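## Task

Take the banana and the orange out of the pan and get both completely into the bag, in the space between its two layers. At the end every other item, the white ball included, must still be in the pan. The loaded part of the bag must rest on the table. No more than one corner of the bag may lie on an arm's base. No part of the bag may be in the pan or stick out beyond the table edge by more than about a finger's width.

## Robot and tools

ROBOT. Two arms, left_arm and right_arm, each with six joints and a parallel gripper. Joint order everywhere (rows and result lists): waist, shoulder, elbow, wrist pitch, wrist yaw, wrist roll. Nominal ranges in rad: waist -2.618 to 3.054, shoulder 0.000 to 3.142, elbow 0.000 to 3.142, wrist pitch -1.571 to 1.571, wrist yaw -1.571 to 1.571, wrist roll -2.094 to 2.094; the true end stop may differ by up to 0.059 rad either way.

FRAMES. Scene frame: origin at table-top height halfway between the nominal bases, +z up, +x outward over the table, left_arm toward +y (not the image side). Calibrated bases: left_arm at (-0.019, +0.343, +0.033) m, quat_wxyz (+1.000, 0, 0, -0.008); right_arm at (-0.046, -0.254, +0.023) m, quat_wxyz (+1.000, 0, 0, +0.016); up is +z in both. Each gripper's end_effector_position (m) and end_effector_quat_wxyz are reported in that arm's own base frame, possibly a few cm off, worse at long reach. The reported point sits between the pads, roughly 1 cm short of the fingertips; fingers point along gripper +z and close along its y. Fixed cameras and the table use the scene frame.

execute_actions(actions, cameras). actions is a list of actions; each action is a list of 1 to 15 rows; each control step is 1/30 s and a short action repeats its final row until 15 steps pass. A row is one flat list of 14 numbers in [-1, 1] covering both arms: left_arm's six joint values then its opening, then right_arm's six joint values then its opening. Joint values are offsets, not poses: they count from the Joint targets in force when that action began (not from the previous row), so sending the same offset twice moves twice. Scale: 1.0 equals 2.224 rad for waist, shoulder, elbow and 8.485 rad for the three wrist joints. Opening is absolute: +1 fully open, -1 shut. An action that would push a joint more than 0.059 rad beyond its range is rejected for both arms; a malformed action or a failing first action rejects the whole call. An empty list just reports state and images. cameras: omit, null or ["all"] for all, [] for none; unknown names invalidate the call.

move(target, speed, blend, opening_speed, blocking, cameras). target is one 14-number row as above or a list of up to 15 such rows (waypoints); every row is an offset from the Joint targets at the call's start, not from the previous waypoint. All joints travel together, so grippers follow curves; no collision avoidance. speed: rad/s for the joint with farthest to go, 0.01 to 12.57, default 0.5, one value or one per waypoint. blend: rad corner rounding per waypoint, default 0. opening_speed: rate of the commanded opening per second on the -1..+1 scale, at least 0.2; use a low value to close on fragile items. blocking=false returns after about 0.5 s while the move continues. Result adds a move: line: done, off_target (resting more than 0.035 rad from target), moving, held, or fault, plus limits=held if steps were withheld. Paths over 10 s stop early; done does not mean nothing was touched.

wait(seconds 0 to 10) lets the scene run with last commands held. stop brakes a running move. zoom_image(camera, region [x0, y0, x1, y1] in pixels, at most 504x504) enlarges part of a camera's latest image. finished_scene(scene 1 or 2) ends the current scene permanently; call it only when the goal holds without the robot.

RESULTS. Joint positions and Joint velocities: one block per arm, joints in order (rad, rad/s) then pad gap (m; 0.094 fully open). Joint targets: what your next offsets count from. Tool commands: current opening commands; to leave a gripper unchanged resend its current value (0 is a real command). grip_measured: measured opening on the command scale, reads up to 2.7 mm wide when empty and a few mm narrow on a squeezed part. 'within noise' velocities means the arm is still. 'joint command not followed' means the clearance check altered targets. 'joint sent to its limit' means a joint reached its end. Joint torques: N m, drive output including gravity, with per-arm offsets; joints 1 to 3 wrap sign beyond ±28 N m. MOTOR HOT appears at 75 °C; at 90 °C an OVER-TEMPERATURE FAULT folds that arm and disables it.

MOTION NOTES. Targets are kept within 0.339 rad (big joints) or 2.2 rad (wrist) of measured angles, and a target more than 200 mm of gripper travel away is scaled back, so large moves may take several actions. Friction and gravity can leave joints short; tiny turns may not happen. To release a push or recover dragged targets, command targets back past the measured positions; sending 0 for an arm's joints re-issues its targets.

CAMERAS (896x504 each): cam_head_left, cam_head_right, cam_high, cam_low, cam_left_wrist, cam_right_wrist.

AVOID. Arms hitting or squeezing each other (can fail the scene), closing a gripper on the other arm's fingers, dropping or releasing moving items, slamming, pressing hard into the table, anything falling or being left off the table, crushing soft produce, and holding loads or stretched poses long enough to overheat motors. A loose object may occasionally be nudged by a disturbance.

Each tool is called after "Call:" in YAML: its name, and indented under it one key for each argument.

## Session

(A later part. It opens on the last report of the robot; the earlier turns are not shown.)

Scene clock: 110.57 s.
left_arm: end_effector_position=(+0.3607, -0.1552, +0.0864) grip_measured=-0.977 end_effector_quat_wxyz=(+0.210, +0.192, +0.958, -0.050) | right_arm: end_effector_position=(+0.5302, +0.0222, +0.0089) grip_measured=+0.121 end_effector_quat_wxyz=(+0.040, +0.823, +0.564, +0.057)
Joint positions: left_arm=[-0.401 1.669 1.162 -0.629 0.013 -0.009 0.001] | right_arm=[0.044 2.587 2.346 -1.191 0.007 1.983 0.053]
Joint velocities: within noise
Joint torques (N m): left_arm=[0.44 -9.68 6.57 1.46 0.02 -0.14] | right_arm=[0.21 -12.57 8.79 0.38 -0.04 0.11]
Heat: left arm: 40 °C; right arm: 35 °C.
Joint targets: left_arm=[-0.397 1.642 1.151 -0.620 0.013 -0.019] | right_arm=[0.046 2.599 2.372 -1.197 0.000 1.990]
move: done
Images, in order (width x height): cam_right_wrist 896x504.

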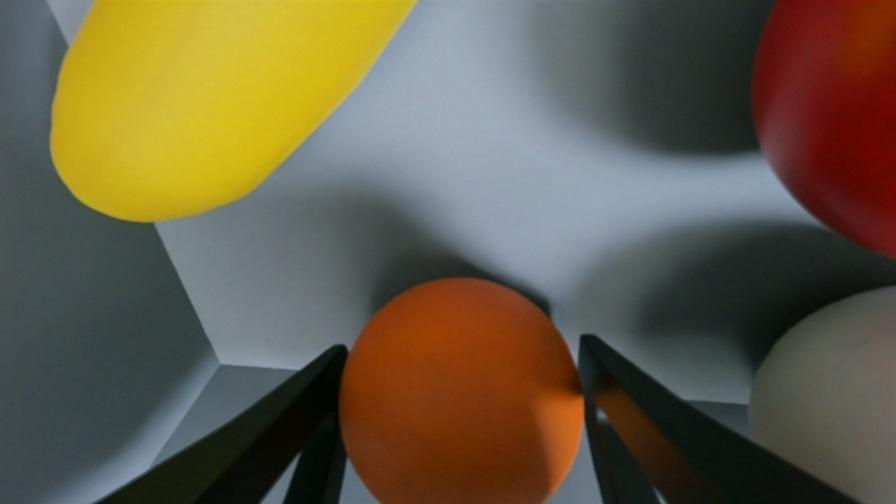

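Call:
move:
  target: [0,0,0,0,0,0,-1,0,0,0,0,0,0,-0.1]
  opening_speed: 0.25
  cameras: ["cam_right_wrist"]

Scene clock: 111.93 s.
left_arm: end_effector_position=(+0.3607, -0.1552, +0.0864) grip_measured=-0.977 end_effector_quat_wxyz=(+0.210, +0.192, +0.958, -0.050) | right_arm: end_effector_position=(+0.5302, +0.0222, +0.0089) grip_measured=-0.099 end_effector_quat_wxyz=(+0.040, +0.823, +0.564, +0.057)
Joint positions: left_arm=[-0.401 1.669 1.162 -0.629 0.013 -0.009 0.001] | right_arm=[0.044 2.587 2.346 -1.191 0.007 1.983 0.042]
Joint velocities: left_arm=[within noise] | right_arm=[-0.012 0.007 -0.012 0.037 -0.022 -0.022 -0.005]
Joint torques (N m): left_arm=[0.49 -9.73 6.57 1.46 0.02 -0.14] | right_arm=[0.21 -12.56 8.77 0.39 -0.04 0.11]
Heat: left arm: 40 °C; right arm: 36 °C.
Joint targets: left_arm=[-0.397 1.642 1.151 -0.620 0.013 -0.019] | right_arm=[0.046 2.599 2.372 -1.197 0.000 1.990]
move: done
Images, in order (width x height): cam_right_wrist 896x504.

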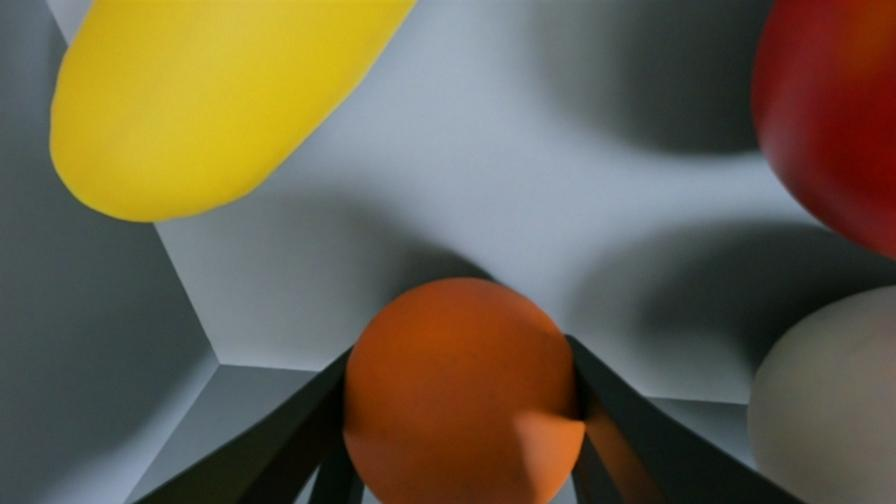

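Call:
move:
  target:
    - [0,0,0,0,0,0,-1,0,-0.076,-0.071,0.01155,0,0,-0.15]
    - [0,0,0,0,0,0,-1,0,-0.2882,-0.3161,0.056,0,0,-0.15]
    - [0,0,0,0,0,0,-1,0.2851,-0.4883,-0.674,0.1326,0,-0.152,-0.15]
  speed: [0.25,0.6,0.8]
  blend: [0.05,0.1,0]
  cameras: ["cam_right_wrist","cam_head_left","cam_low"]

Scene clock: 118.13 s.
left_arm: end_effector_position=(+0.3607, -0.1552, +0.0864) grip_measured=-0.977 end_effector_quat_wxyz=(+0.210, +0.192, +0.958, -0.050) | right_arm: end_effector_position=(+0.3284, +0.2623, +0.1011) grip_measured=-0.145 end_effector_quat_wxyz=(+0.303, +0.016, +0.920, +0.249)
Joint positions: left_arm=[-0.401 1.669 1.162 -0.629 0.013 -0.009 0.001] | right_arm=[0.676 1.549 0.875 -0.093 0.004 0.709 0.04]
Joint velocities: within noise
Joint torques (N m): left_arm=[0.46 -9.72 6.58 1.47 0.02 -0.13] | right_arm=[0.46 -9.62 6.6 1.72 -0.04 -0.06]
Heat: left arm: 40 °C; right arm: 39 °C.
Joint targets: left_arm=[-0.397 1.642 1.151 -0.620 0.013 -0.019] | right_arm=[0.680 1.513 0.873 -0.072 0.000 0.700]
move: off_target (right_arm); right_arm: the shoulder is farthest, 0.036 rad from its target
Images, in order (width x height): cam_head_left 896x504, cam_low 896x504, cam_right_wrist 896x504.

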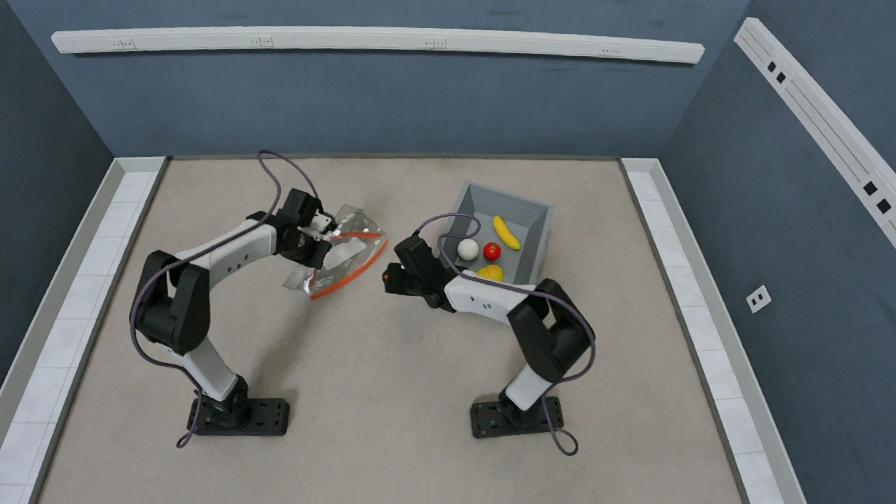

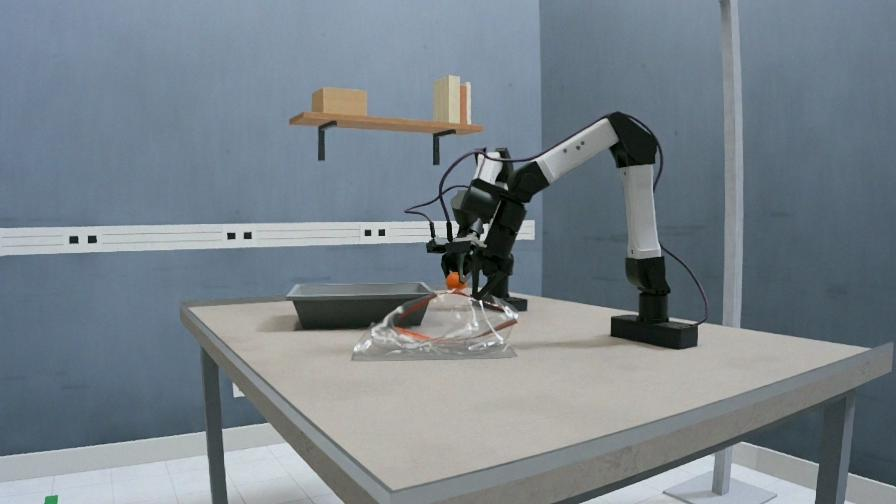

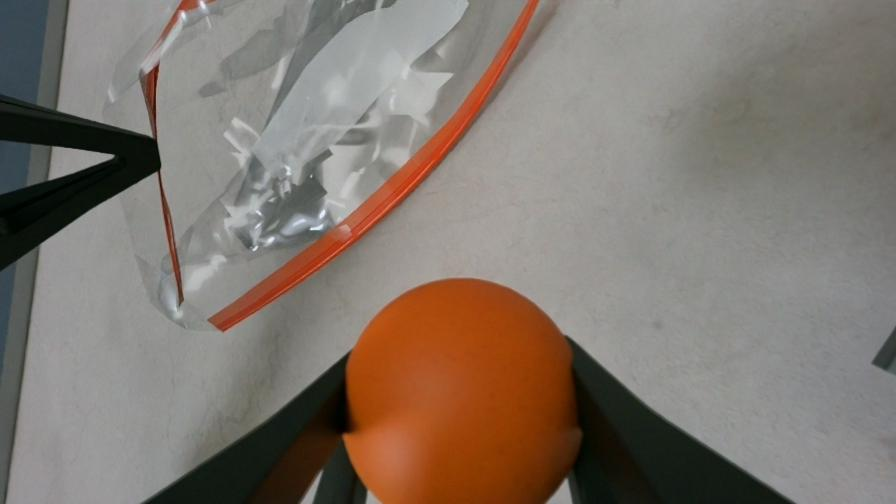

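Call:
move:
  target: [0,0,0,0,0,0,-1,0.0189,0.1331,-0.0764,0.0727,0,0,-0.15]
  speed: 0.4
  cameras: ["cam_right_wrist","cam_left_wrist","cam_low"]

Scene clock: 121.83 s.
left_arm: end_effector_position=(+0.3607, -0.1552, +0.0864) grip_measured=-0.977 end_effector_quat_wxyz=(+0.210, +0.192, +0.958, -0.050) | right_arm: end_effector_position=(+0.3418, +0.2958, +0.0467) grip_measured=-0.145 end_effector_quat_wxyz=(+0.363, -0.002, +0.878, +0.311)
Joint positions: left_arm=[-0.401 1.669 1.162 -0.629 0.013 -0.009 0.001] | right_arm=[0.715 1.8 0.704 0.522 0.004 0.708 0.04]
Joint velocities: within noise
Joint torques (N m): left_arm=[0.49 -9.72 6.58 1.46 0.01 -0.14] | right_arm=[0.75 -6.71 5.41 1.96 -0.04 -0.08]
Heat: left arm: 40 °C; right arm: 38 °C.
Joint targets: left_arm=[-0.397 1.642 1.151 -0.620 0.013 -0.019] | right_arm=[0.722 1.810 0.703 0.545 0.000 0.700]
move: done
Images, in order (width x height): cam_low 896x504, cam_left_wrist 896x504, cam_right_wrist 896x504.

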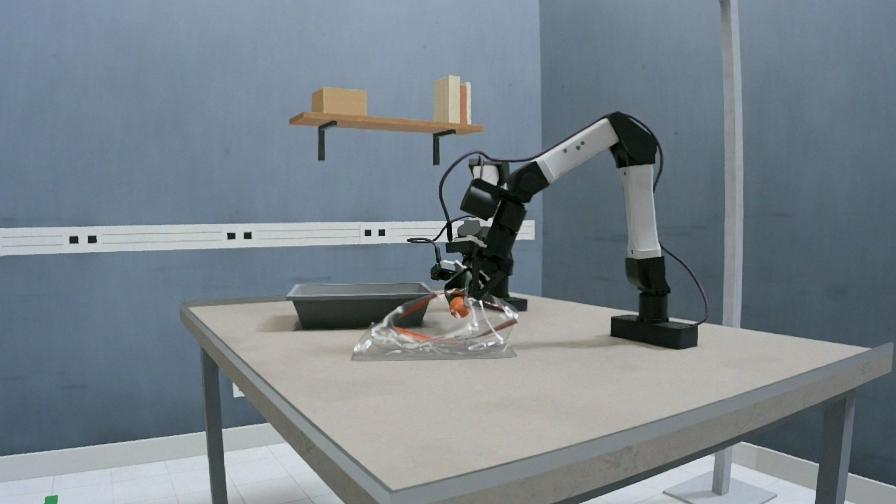

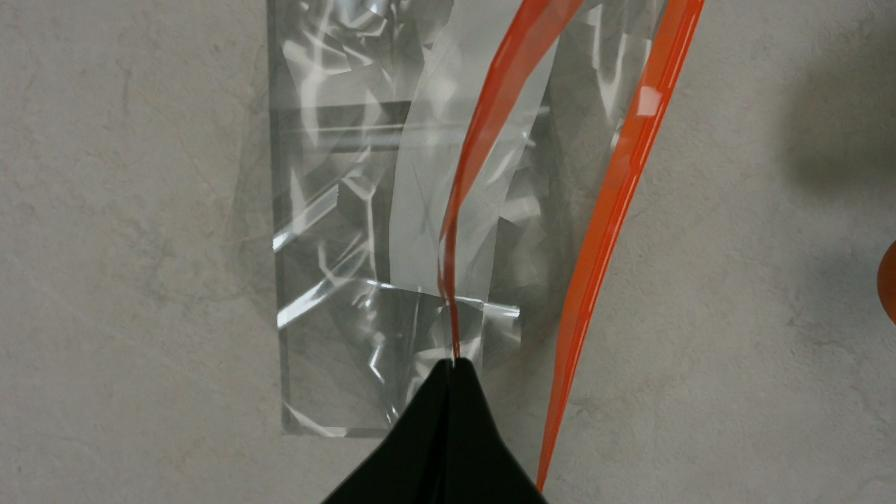

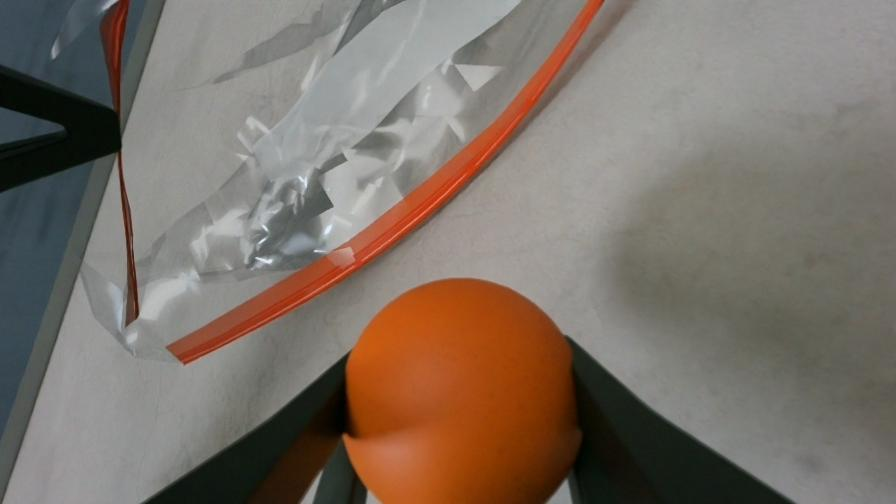

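Call:
move:
  target: [0,0,0,0,0,0,-1,0,0.1344,0.1745,-0.0098,0,0,-0.15]
  speed: 0.25
  cameras: ["cam_right_wrist","cam_left_wrist","cam_low"]

Call:
zoom_image:
  camera: "cam_low"
  region: [330, 230, 540, 390]

Scene clock: 124.37 s.
left_arm: end_effector_position=(+0.3607, -0.1552, +0.0864) grip_measured=-0.977 end_effector_quat_wxyz=(+0.210, +0.192, +0.958, -0.050) | right_arm: end_effector_position=(+0.4055, +0.3512, +0.0297) grip_measured=-0.145 end_effector_quat_wxyz=(+0.364, -0.002, +0.878, +0.311)
Joint positions: left_arm=[-0.401 1.669 1.162 -0.629 0.013 -0.009 0.001] | right_arm=[0.715 2.095 1.065 0.457 0.004 0.708 0.04]
Joint velocities: within noise
Joint torques (N m): left_arm=[0.51 -9.73 6.54 1.46 0.02 -0.14] | right_arm=[0.75 -9.02 8.27 1.83 -0.04 -0.08]
Heat: left arm: 40 °C; right arm: 38 °C.
Joint targets: left_arm=[-0.397 1.642 1.151 -0.620 0.013 -0.019] | right_arm=[0.722 2.108 1.091 0.462 0.000 0.700]
move: done
Images, in order (width x height): cam_low 896x504, cam_left_wrist 896x504, cam_right_wrist 896x504.

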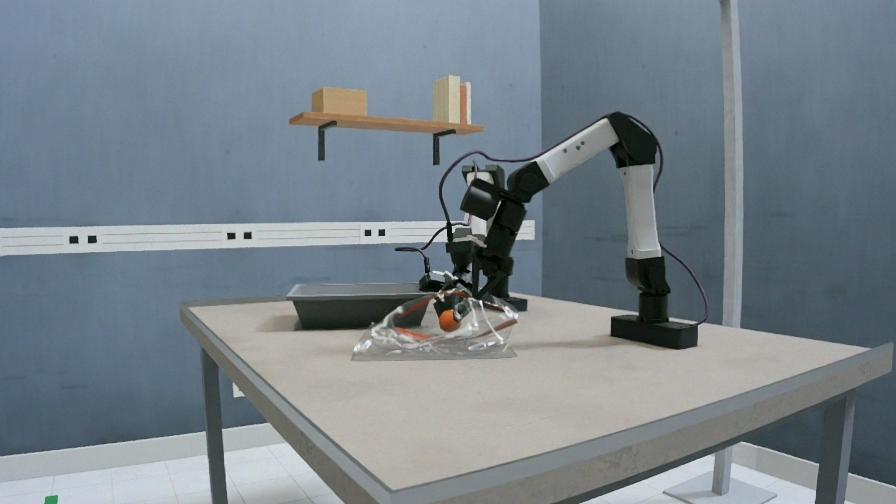

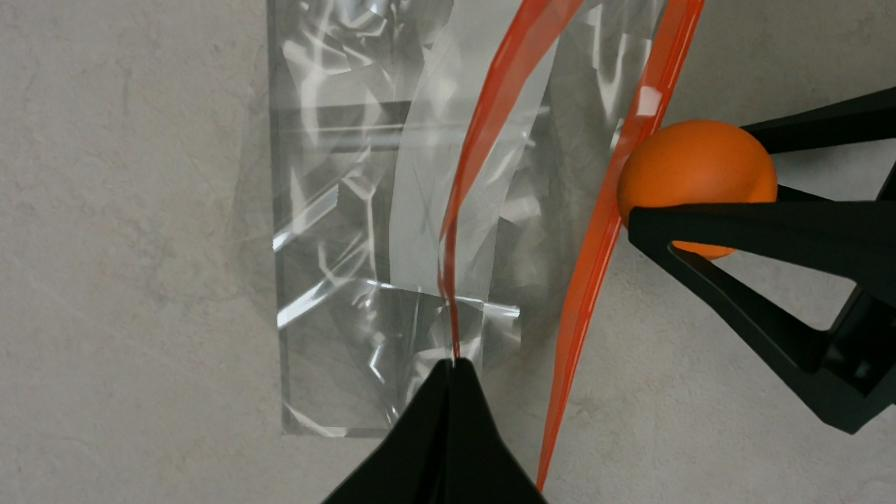

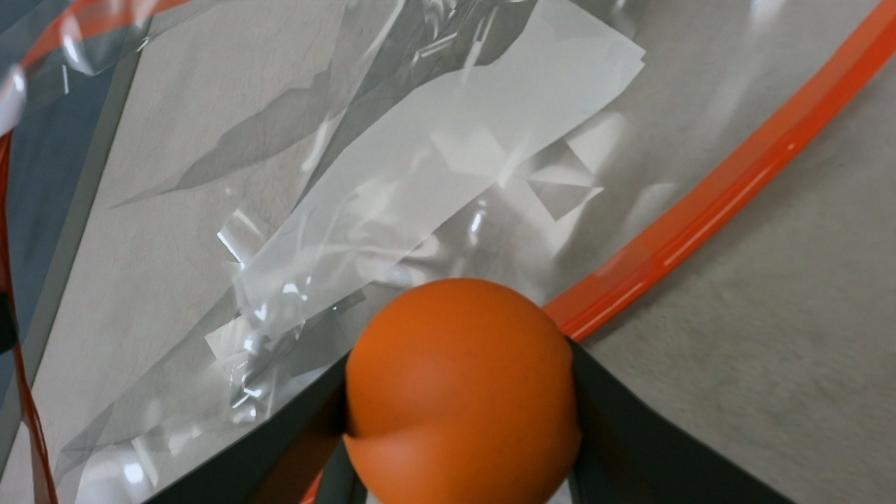

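Scaled by 2.400 from the camera's 896x504 image, which has a finer 1280x720 frame.

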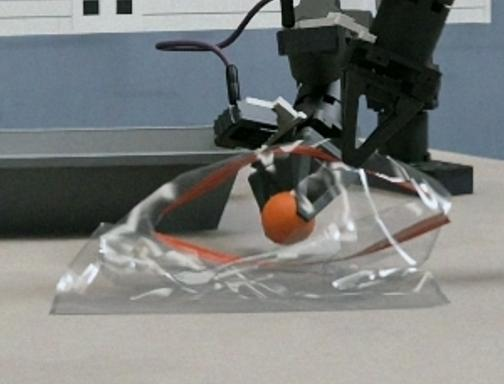

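Call:
move:
  target:
    - [0,0,0,0,0,0,-1, 0,0.116,0.1893,-0.0177,0,0,-0.15]
    - [0,0,0,0,0,0,-1, 0,0.1614,0.2765,-0.0295,0,0,-0.15]
  speed: 0.2
  blend: 0.05
  cameras: ["cam_low","cam_right_wrist","cam_head_left","cam_left_wrist"]

Scene clock: 128.10 s.
left_arm: end_effector_position=(+0.3607, -0.1552, +0.0864) grip_measured=-0.977 end_effector_quat_wxyz=(+0.210, +0.192, +0.958, -0.050) | right_arm: end_effector_position=(+0.4678, +0.4053, +0.0231) grip_measured=-0.145 end_effector_quat_wxyz=(+0.368, -0.002, +0.875, +0.315)
Joint positions: left_arm=[-0.401 1.669 1.162 -0.629 0.013 -0.009 0.001] | right_arm=[0.715 2.352 1.488 0.305 0.004 0.708 0.04]
Joint velocities: within noise
Joint torques (N m): left_arm=[0.47 -9.7 6.57 1.47 0.02 -0.14] | right_arm=[0.03 -12.68 6.28 1.88 0 0.01]
Heat: left arm: 40 °C; right arm: 39 °C.
Joint targets: left_arm=[-0.397 1.642 1.151 -0.620 0.013 -0.019] | right_arm=[0.715 2.351 1.486 0.310 0.004 0.708]
move: held (right_arm; a check stopped the path); path passed 0 of 2 targets; limits=held; right_arm: the elbow is farthest, 0.218 rad from its target
joint command not followed: on one or more control steps a check withheld the commanded joint targets of the right arm, and it was not sent them on those steps.
cause: the commanded joint targets, or the way to them, would bring a part of the robot too close to another arm (this arm's wrist (the part past the wrist pitch) and the left arm's wrist camera).
Images, in order (width x height): cam_head_left 896x504, cam_low 896x504, cam_left_wrist 896x504, cam_right_wrist 896x504.

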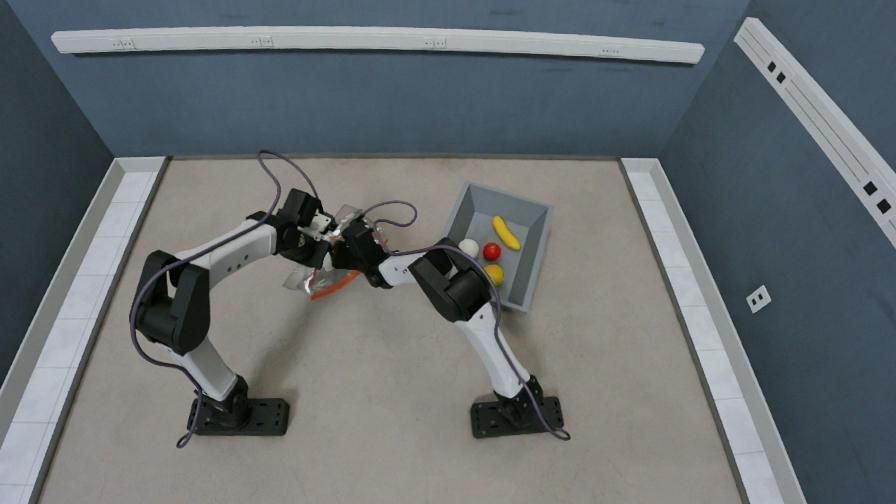

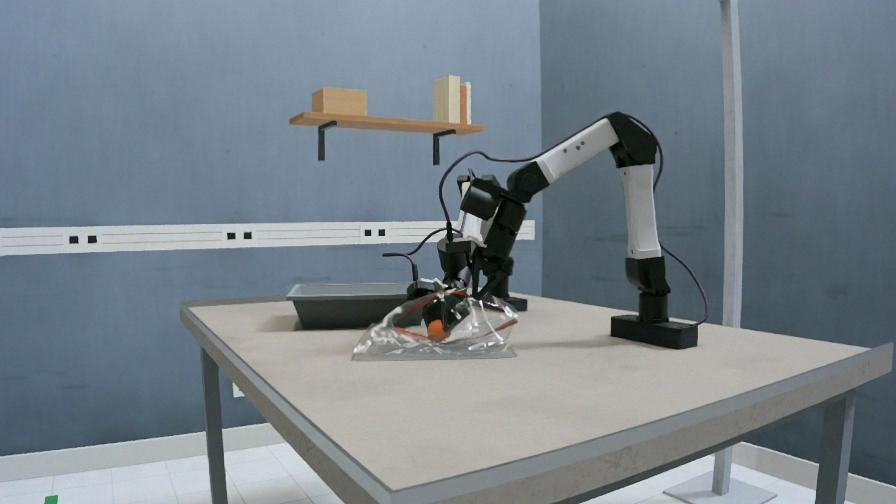

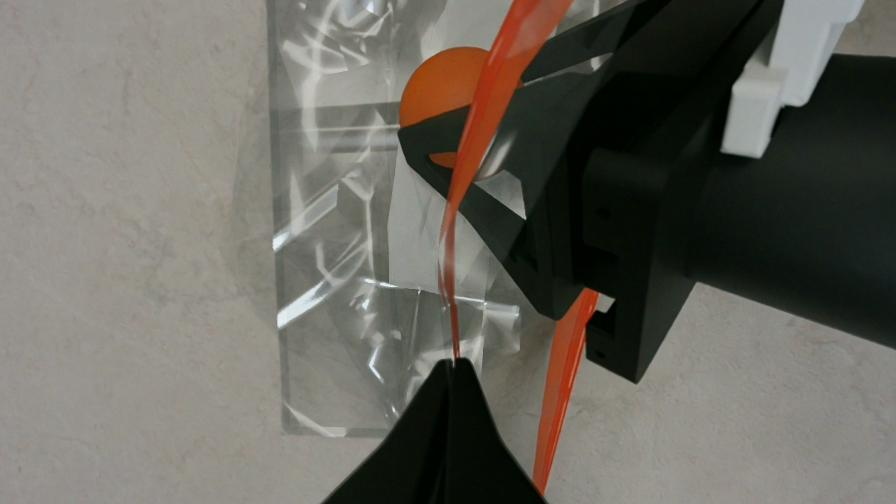

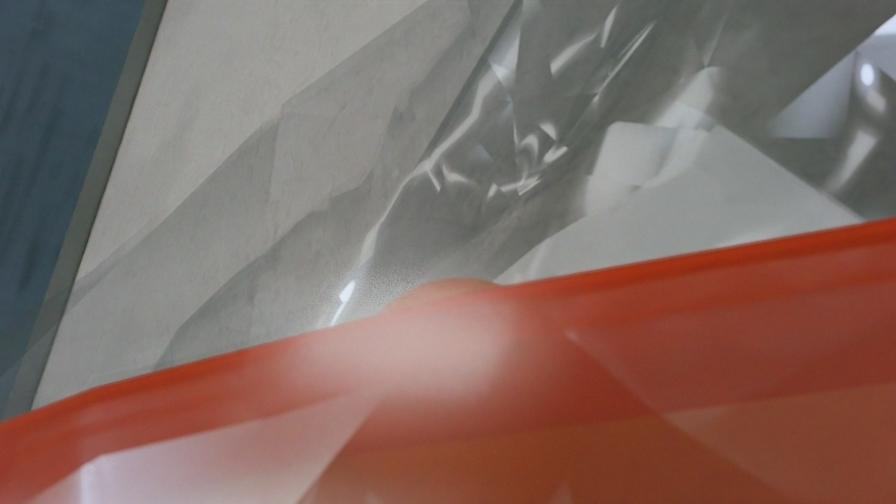

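Call:
move:
  target:
    - [0,-0.058,-0.1079,0.0362,0,0,-1, 0,0,0,0,0,0,-0.15]
    - [0,-0.0949,-0.205,0.0745,0,0,-1, 0,0,0,0,0,0,-0.15]
  speed: 0.25
  blend: 0.05
  cameras: ["cam_low","cam_right_wrist","cam_left_wrist"]

Call:
zoom_image:
  camera: "cam_low"
  region: [330, 230, 540, 390]

Scene clock: 134.07 s.
left_arm: end_effector_position=(+0.3581, -0.1541, +0.0856) grip_measured=-0.977 end_effector_quat_wxyz=(+0.391, +0.181, +0.898, -0.087) | right_arm: end_effector_position=(+0.4678, +0.4052, +0.0229) grip_measured=-0.145 end_effector_quat_wxyz=(+0.368, -0.002, +0.875, +0.315)
Joint positions: left_arm=[-0.401 1.454 0.705 0.002 0.013 -0.009 0.001] | right_arm=[0.715 2.352 1.488 0.304 0.004 0.708 0.04]
Joint velocities: within noise
Joint torques (N m): left_arm=[0.5 -7.42 6.65 2.11 0.02 -0.15] | right_arm=[0.02 -12.67 6.3 1.84 0 0]
Heat: left arm: 40 °C; right arm: 40 °C.
Joint targets: left_arm=[-0.397 1.432 0.695 0.012 0.013 -0.019] | right_arm=[0.715 2.351 1.486 0.310 0.004 0.708]
move: done
Images, in order (width x height): cam_low 896x504, cam_left_wrist 896x504, cam_right_wrist 896x504.

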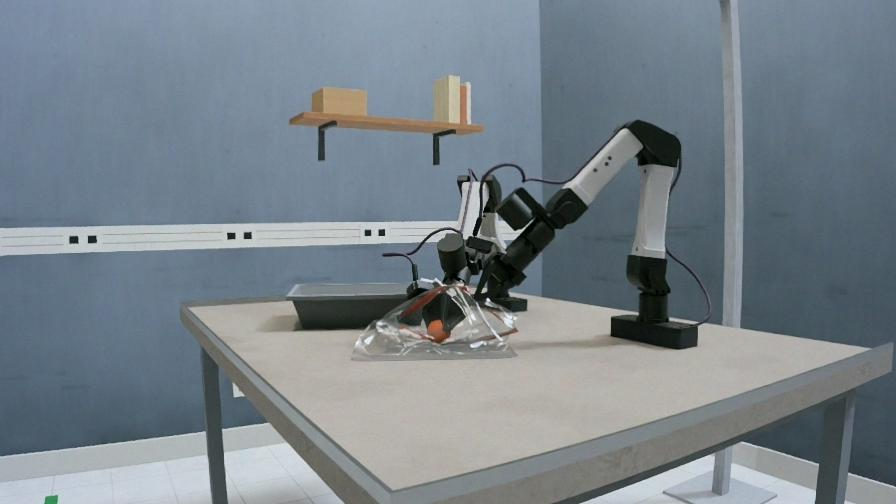

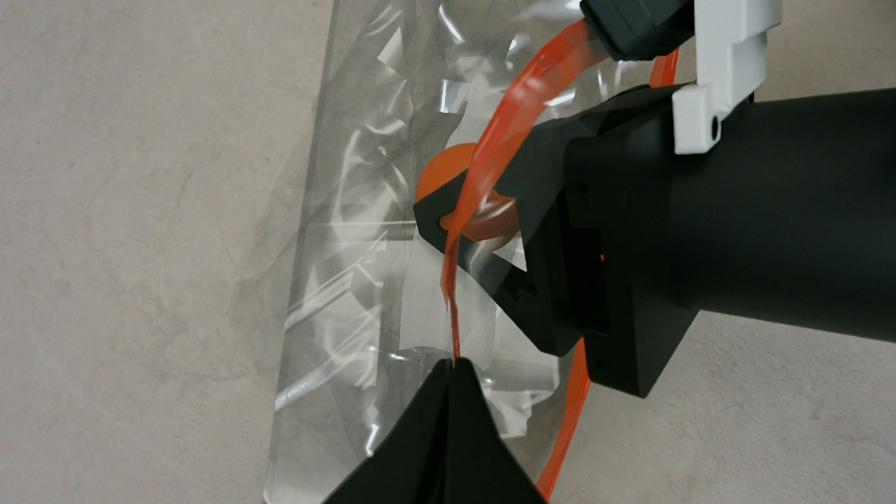

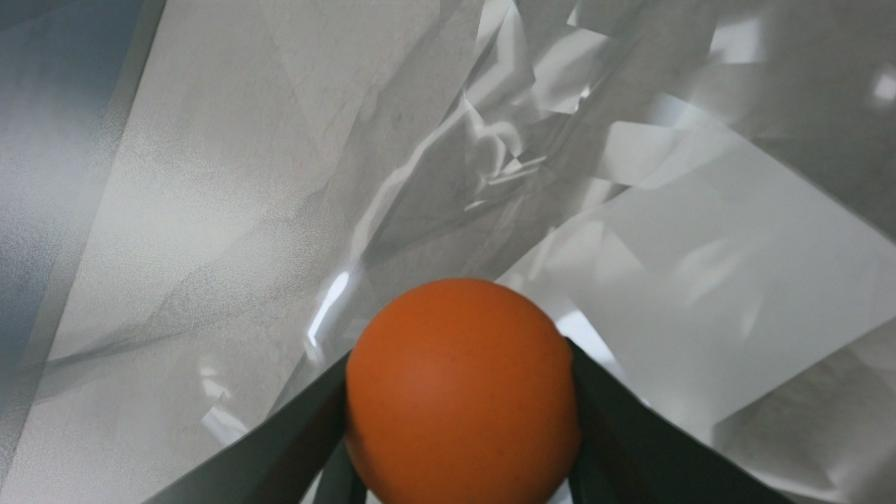

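Scaled by 2.400 from the camera's 896x504 image, which has a finer 1280x720 frame.

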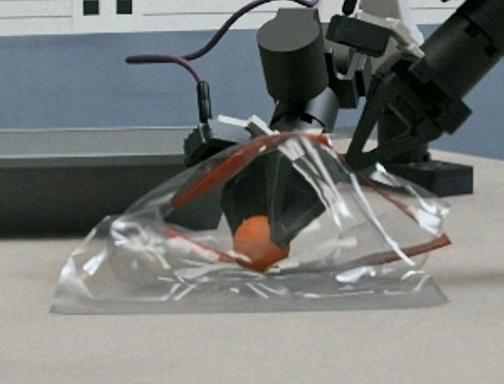

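Call:
move:
  target:
    - [0,0,0,0,0,0,-1, 0,0.0522,0.0989,-0.0115,0,0,-0.15]
    - [0,0,0,0,0,0,-1, 0,0.0805,0.1299,-0.0189,0,0,-0.15]
  speed: 0.2
  blend: 0.03
  cameras: ["cam_low","cam_right_wrist","cam_left_wrist"]

Call:
zoom_image:
  camera: "cam_low"
  region: [330, 230, 540, 390]

Scene clock: 136.47 s.
left_arm: end_effector_position=(+0.3584, -0.1542, +0.0860) grip_measured=-0.977 end_effector_quat_wxyz=(+0.391, +0.181, +0.898, -0.087) | right_arm: end_effector_position=(+0.4967, +0.4304, +0.0114) grip_measured=-0.146 end_effector_quat_wxyz=(+0.360, -0.002, +0.881, +0.308)
Joint positions: left_arm=[-0.401 1.454 0.705 0.004 0.013 -0.009 0.001] | right_arm=[0.715 2.505 1.752 0.168 0.004 0.708 0.04]
Joint velocities: within noise
Joint torques (N m): left_arm=[0.49 -7.41 6.65 2.12 0.02 -0.14] | right_arm=[0.03 -11.54 8.92 1.58 0 0.01]
Heat: left arm: 39 °C; right arm: 40 °C.
Joint targets: left_arm=[-0.397 1.432 0.695 0.012 0.013 -0.020] | right_arm=[0.715 2.530 1.775 0.150 0.004 0.708]
move: done
Images, in order (width x height): cam_low 896x504, cam_left_wrist 896x504, cam_right_wrist 896x504.

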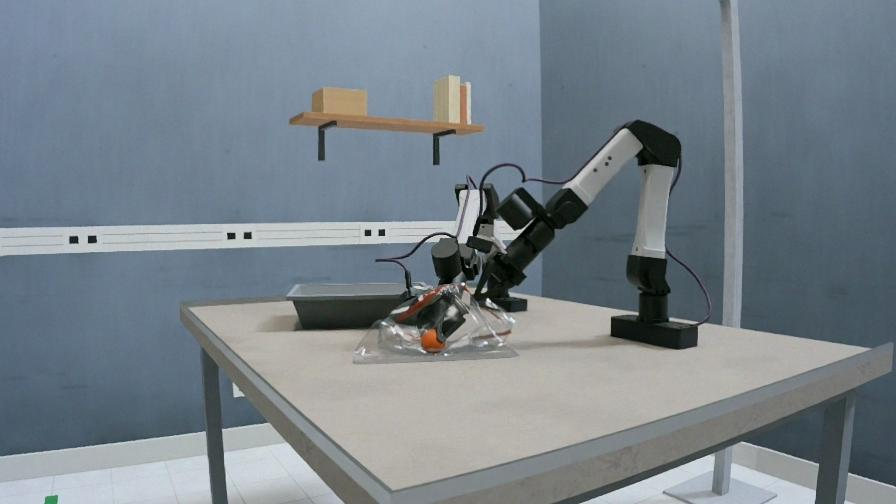

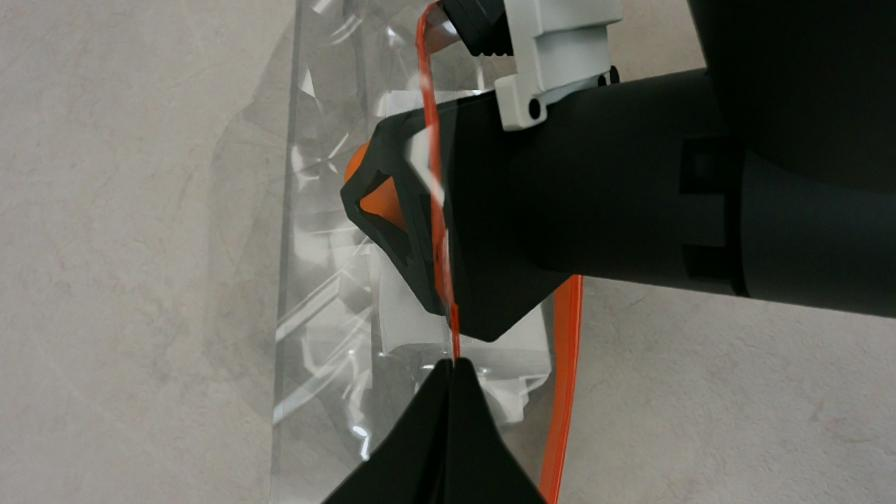

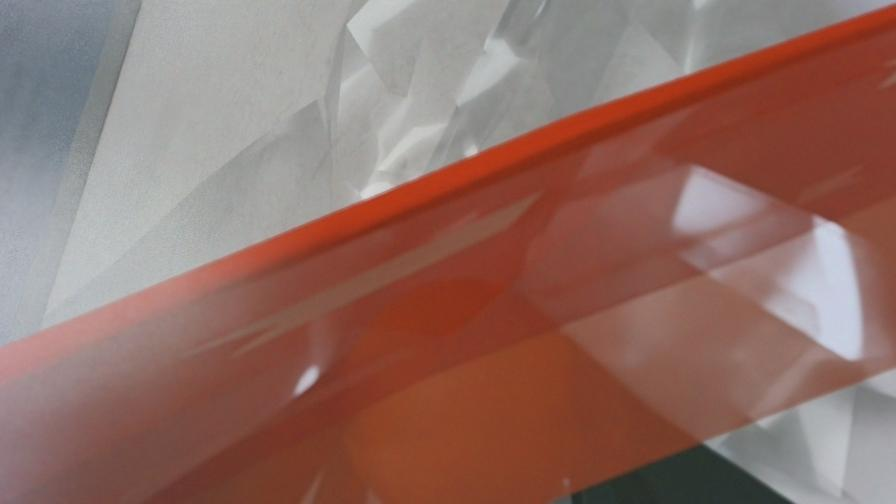

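Scaled by 2.400 from the camera's 896x504 image, which has a finer 1280x720 frame.

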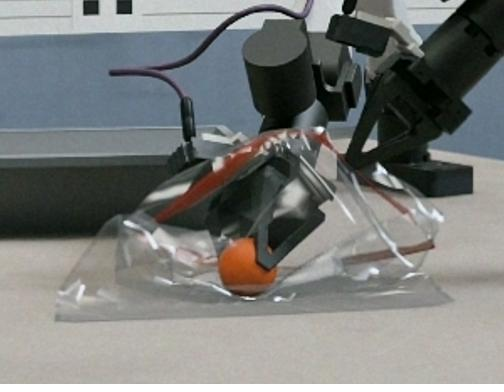

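Call:
move:
  target: [0,0,0,0,0,0,-1, 0,0.0075,0,0,0,0,-0.15]
  speed: 0.1
  cameras: []

Call:
move:
  target: [0,0,0,0,0,0,-1, 0,0,0,0,0,0,0.2]
  opening_speed: 0.25
  cameras: ["cam_low","cam_right_wrist","cam_left_wrist"]

Call:
zoom_image:
  camera: "cam_low"
  region: [330, 230, 540, 390]

Scene clock: 137.57 s.
left_arm: end_effector_position=(+0.3584, -0.1542, +0.0860) grip_measured=-0.977 end_effector_quat_wxyz=(+0.391, +0.181, +0.898, -0.087) | right_arm: end_effector_position=(+0.4978, +0.4313, +0.0108) grip_measured=-0.146 end_effector_quat_wxyz=(+0.361, -0.002, +0.880, +0.309)
Joint positions: left_arm=[-0.401 1.454 0.705 0.004 0.013 -0.009 0.001] | right_arm=[0.715 2.511 1.759 0.171 0.004 0.708 0.04]
Joint velocities: within noise
Joint torques (N m): left_arm=[0.47 -7.42 6.65 2.12 0.02 -0.15] | right_arm=[0.02 -10.74 8.29 1.58 0 0.01]
Heat: left arm: 39 °C; right arm: 40 °C.
Joint targets: left_arm=[-0.397 1.432 0.695 0.012 0.013 -0.020] | right_arm=[0.715 2.546 1.775 0.150 0.004 0.708]
move: off_target (right_arm); right_arm: the shoulder is farthest, 0.036 rad from its target
No camera images: "cameras" was empty.

Scene clock: 139.17 s.
left_arm: end_effector_position=(+0.3584, -0.1542, +0.0860) grip_measured=-0.977 end_effector_quat_wxyz=(+0.391, +0.181, +0.898, -0.087) | right_arm: end_effector_position=(+0.4988, +0.4341, +0.0148) grip_measured=+0.198 end_effector_quat_wxyz=(+0.364, -0.004, +0.876, +0.316)
Joint positions: left_arm=[-0.401 1.454 0.705 0.004 0.013 -0.009 0.001] | right_arm=[0.715 2.511 1.762 0.184 -0.004 0.708 0.056]
Joint velocities: within noise
Joint torques (N m): left_arm=[0.42 -7.41 6.65 2.12 0.01 -0.14] | right_arm=[0.03 -10.7 8.03 1.44 0.08 0.01]
Heat: left arm: 39 °C; right arm: 41 °C.
Joint targets: left_arm=[-0.397 1.432 0.695 0.012 0.013 -0.020] | right_arm=[0.715 2.546 1.775 0.150 0.004 0.708]
move: done
Images, in order (width x height): cam_low 896x504, cam_left_wrist 896x504, cam_right_wrist 896x504.

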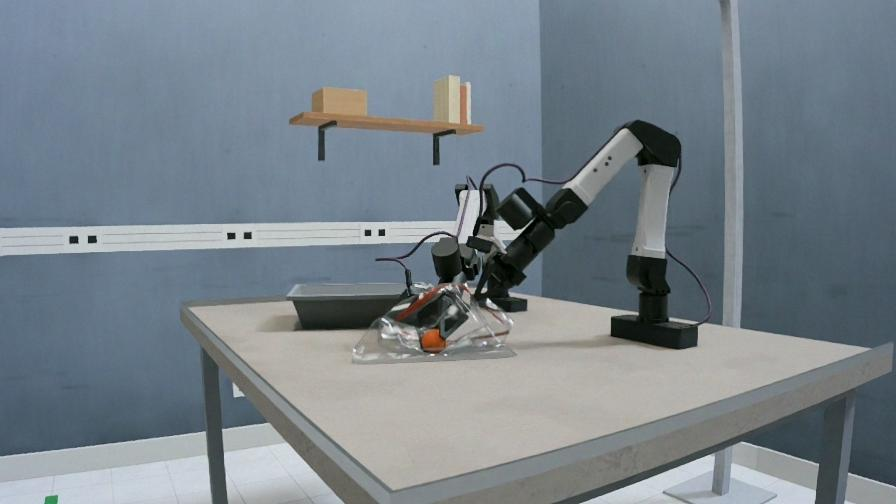

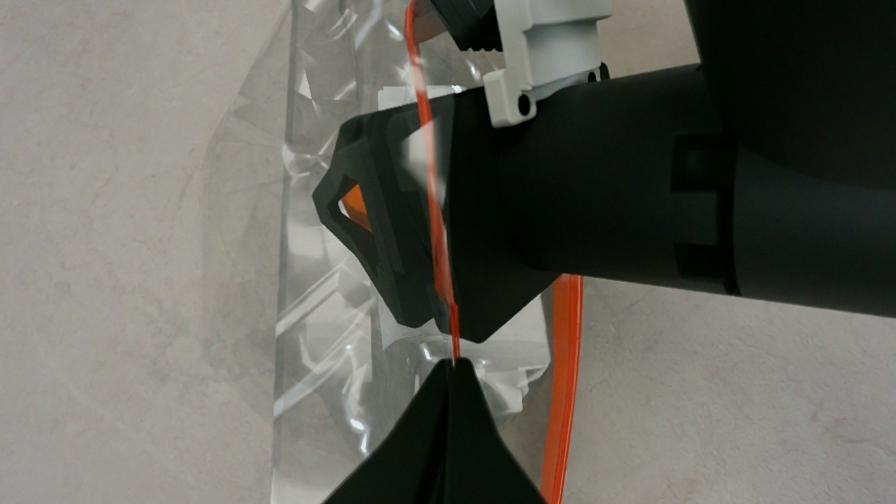

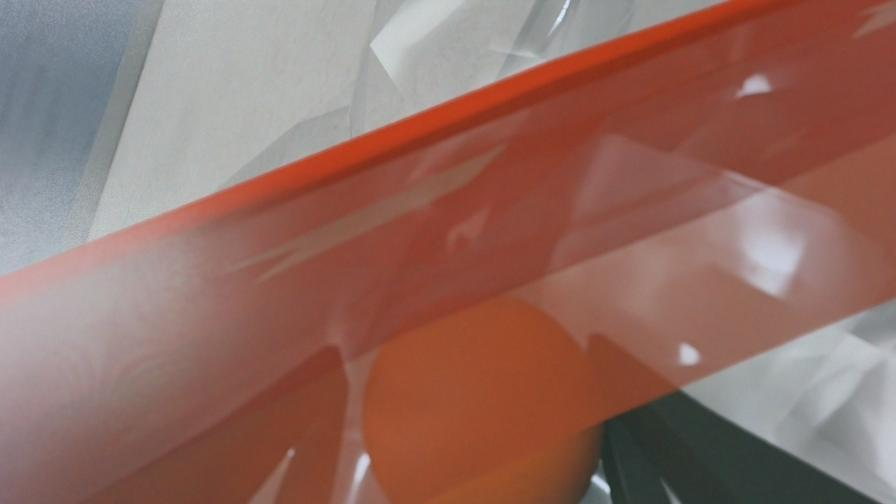

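Scaled by 2.400 from the camera's 896x504 image, which has a finer 1280x720 frame.

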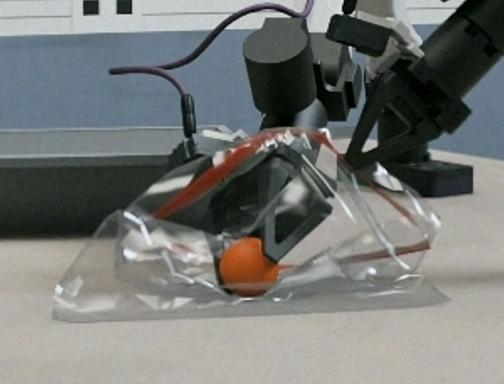

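Call:
move:
  target:
    - [0,0,0,0,0,0,-1, 0,-0.0117,0,0,0,0,0.2]
    - [0,0,0,0,0,0,-1, 0,-0.0985,-0.1533,0.0163,0,0,0.2]
  speed: 0.2
  cameras: ["cam_low","cam_right_wrist","cam_left_wrist"]

Call:
zoom_image:
  camera: "cam_low"
  region: [330, 230, 540, 390]

Scene clock: 142.10 s.
left_arm: end_effector_position=(+0.3585, -0.1543, +0.0860) grip_measured=-0.977 end_effector_quat_wxyz=(+0.392, +0.181, +0.898, -0.087) | right_arm: end_effector_position=(+0.4629, +0.4028, +0.0134) grip_measured=+0.198 end_effector_quat_wxyz=(+0.365, -0.004, +0.875, +0.317)
Joint positions: left_arm=[-0.401 1.454 0.705 0.004 0.013 -0.009 0.001] | right_arm=[0.715 2.358 1.453 0.342 -0.004 0.708 0.056]
Joint velocities: within noise
Joint torques (N m): left_arm=[0.51 -7.43 6.65 2.11 0.02 -0.14] | right_arm=[0.02 -15.16 4.53 1.2 0.07 0.01]
Heat: left arm: 38 °C; right arm: 42 °C.
Joint targets: left_arm=[-0.397 1.432 0.695 0.012 0.013 -0.020] | right_arm=[0.715 2.327 1.434 0.288 0.004 0.708]
move: off_target (right_arm); right_arm: the wrist pitch is farthest, 0.054 rad from its target
Images, in order (width x height): cam_low 896x504, cam_left_wrist 896x504, cam_right_wrist 896x504.

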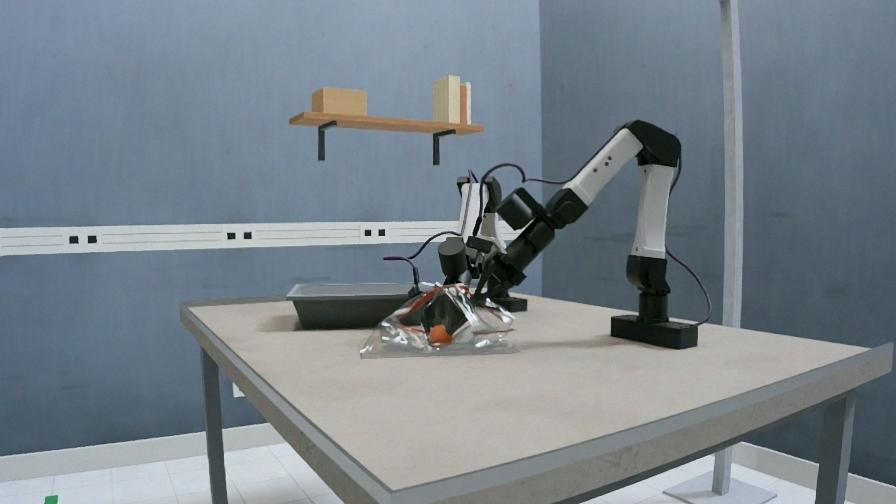

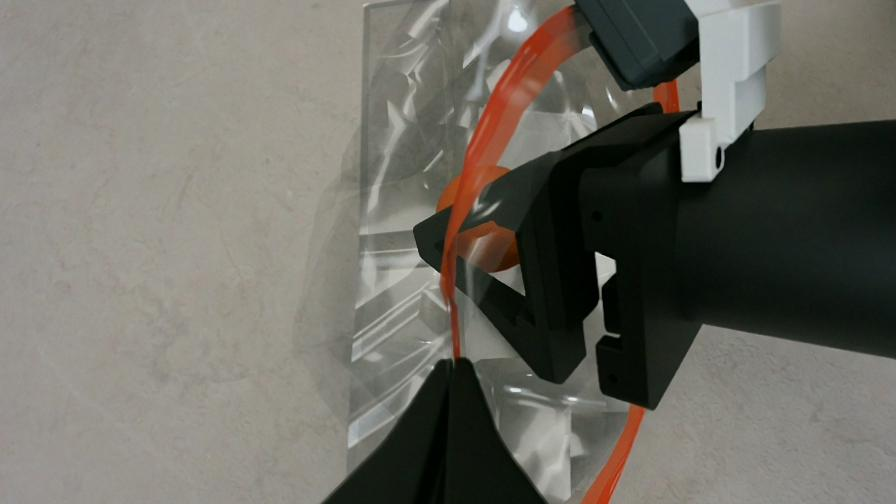

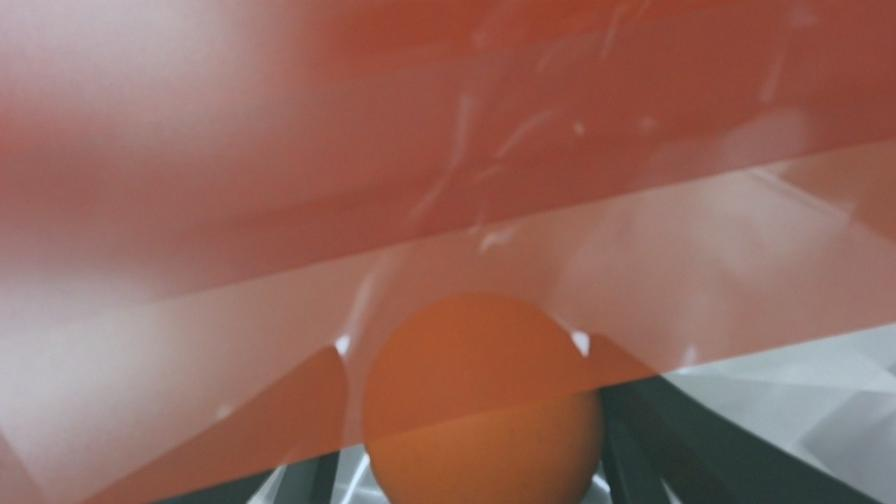

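Scaled by 2.400 from the camera's 896x504 image, which has a finer 1280x720 frame.

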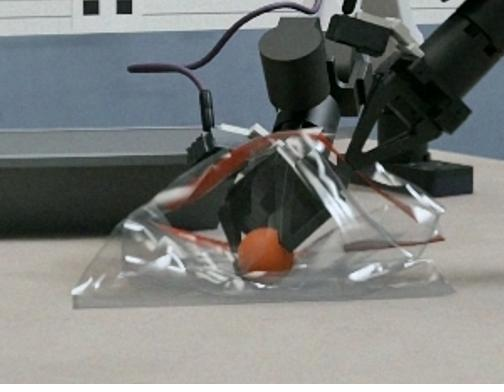

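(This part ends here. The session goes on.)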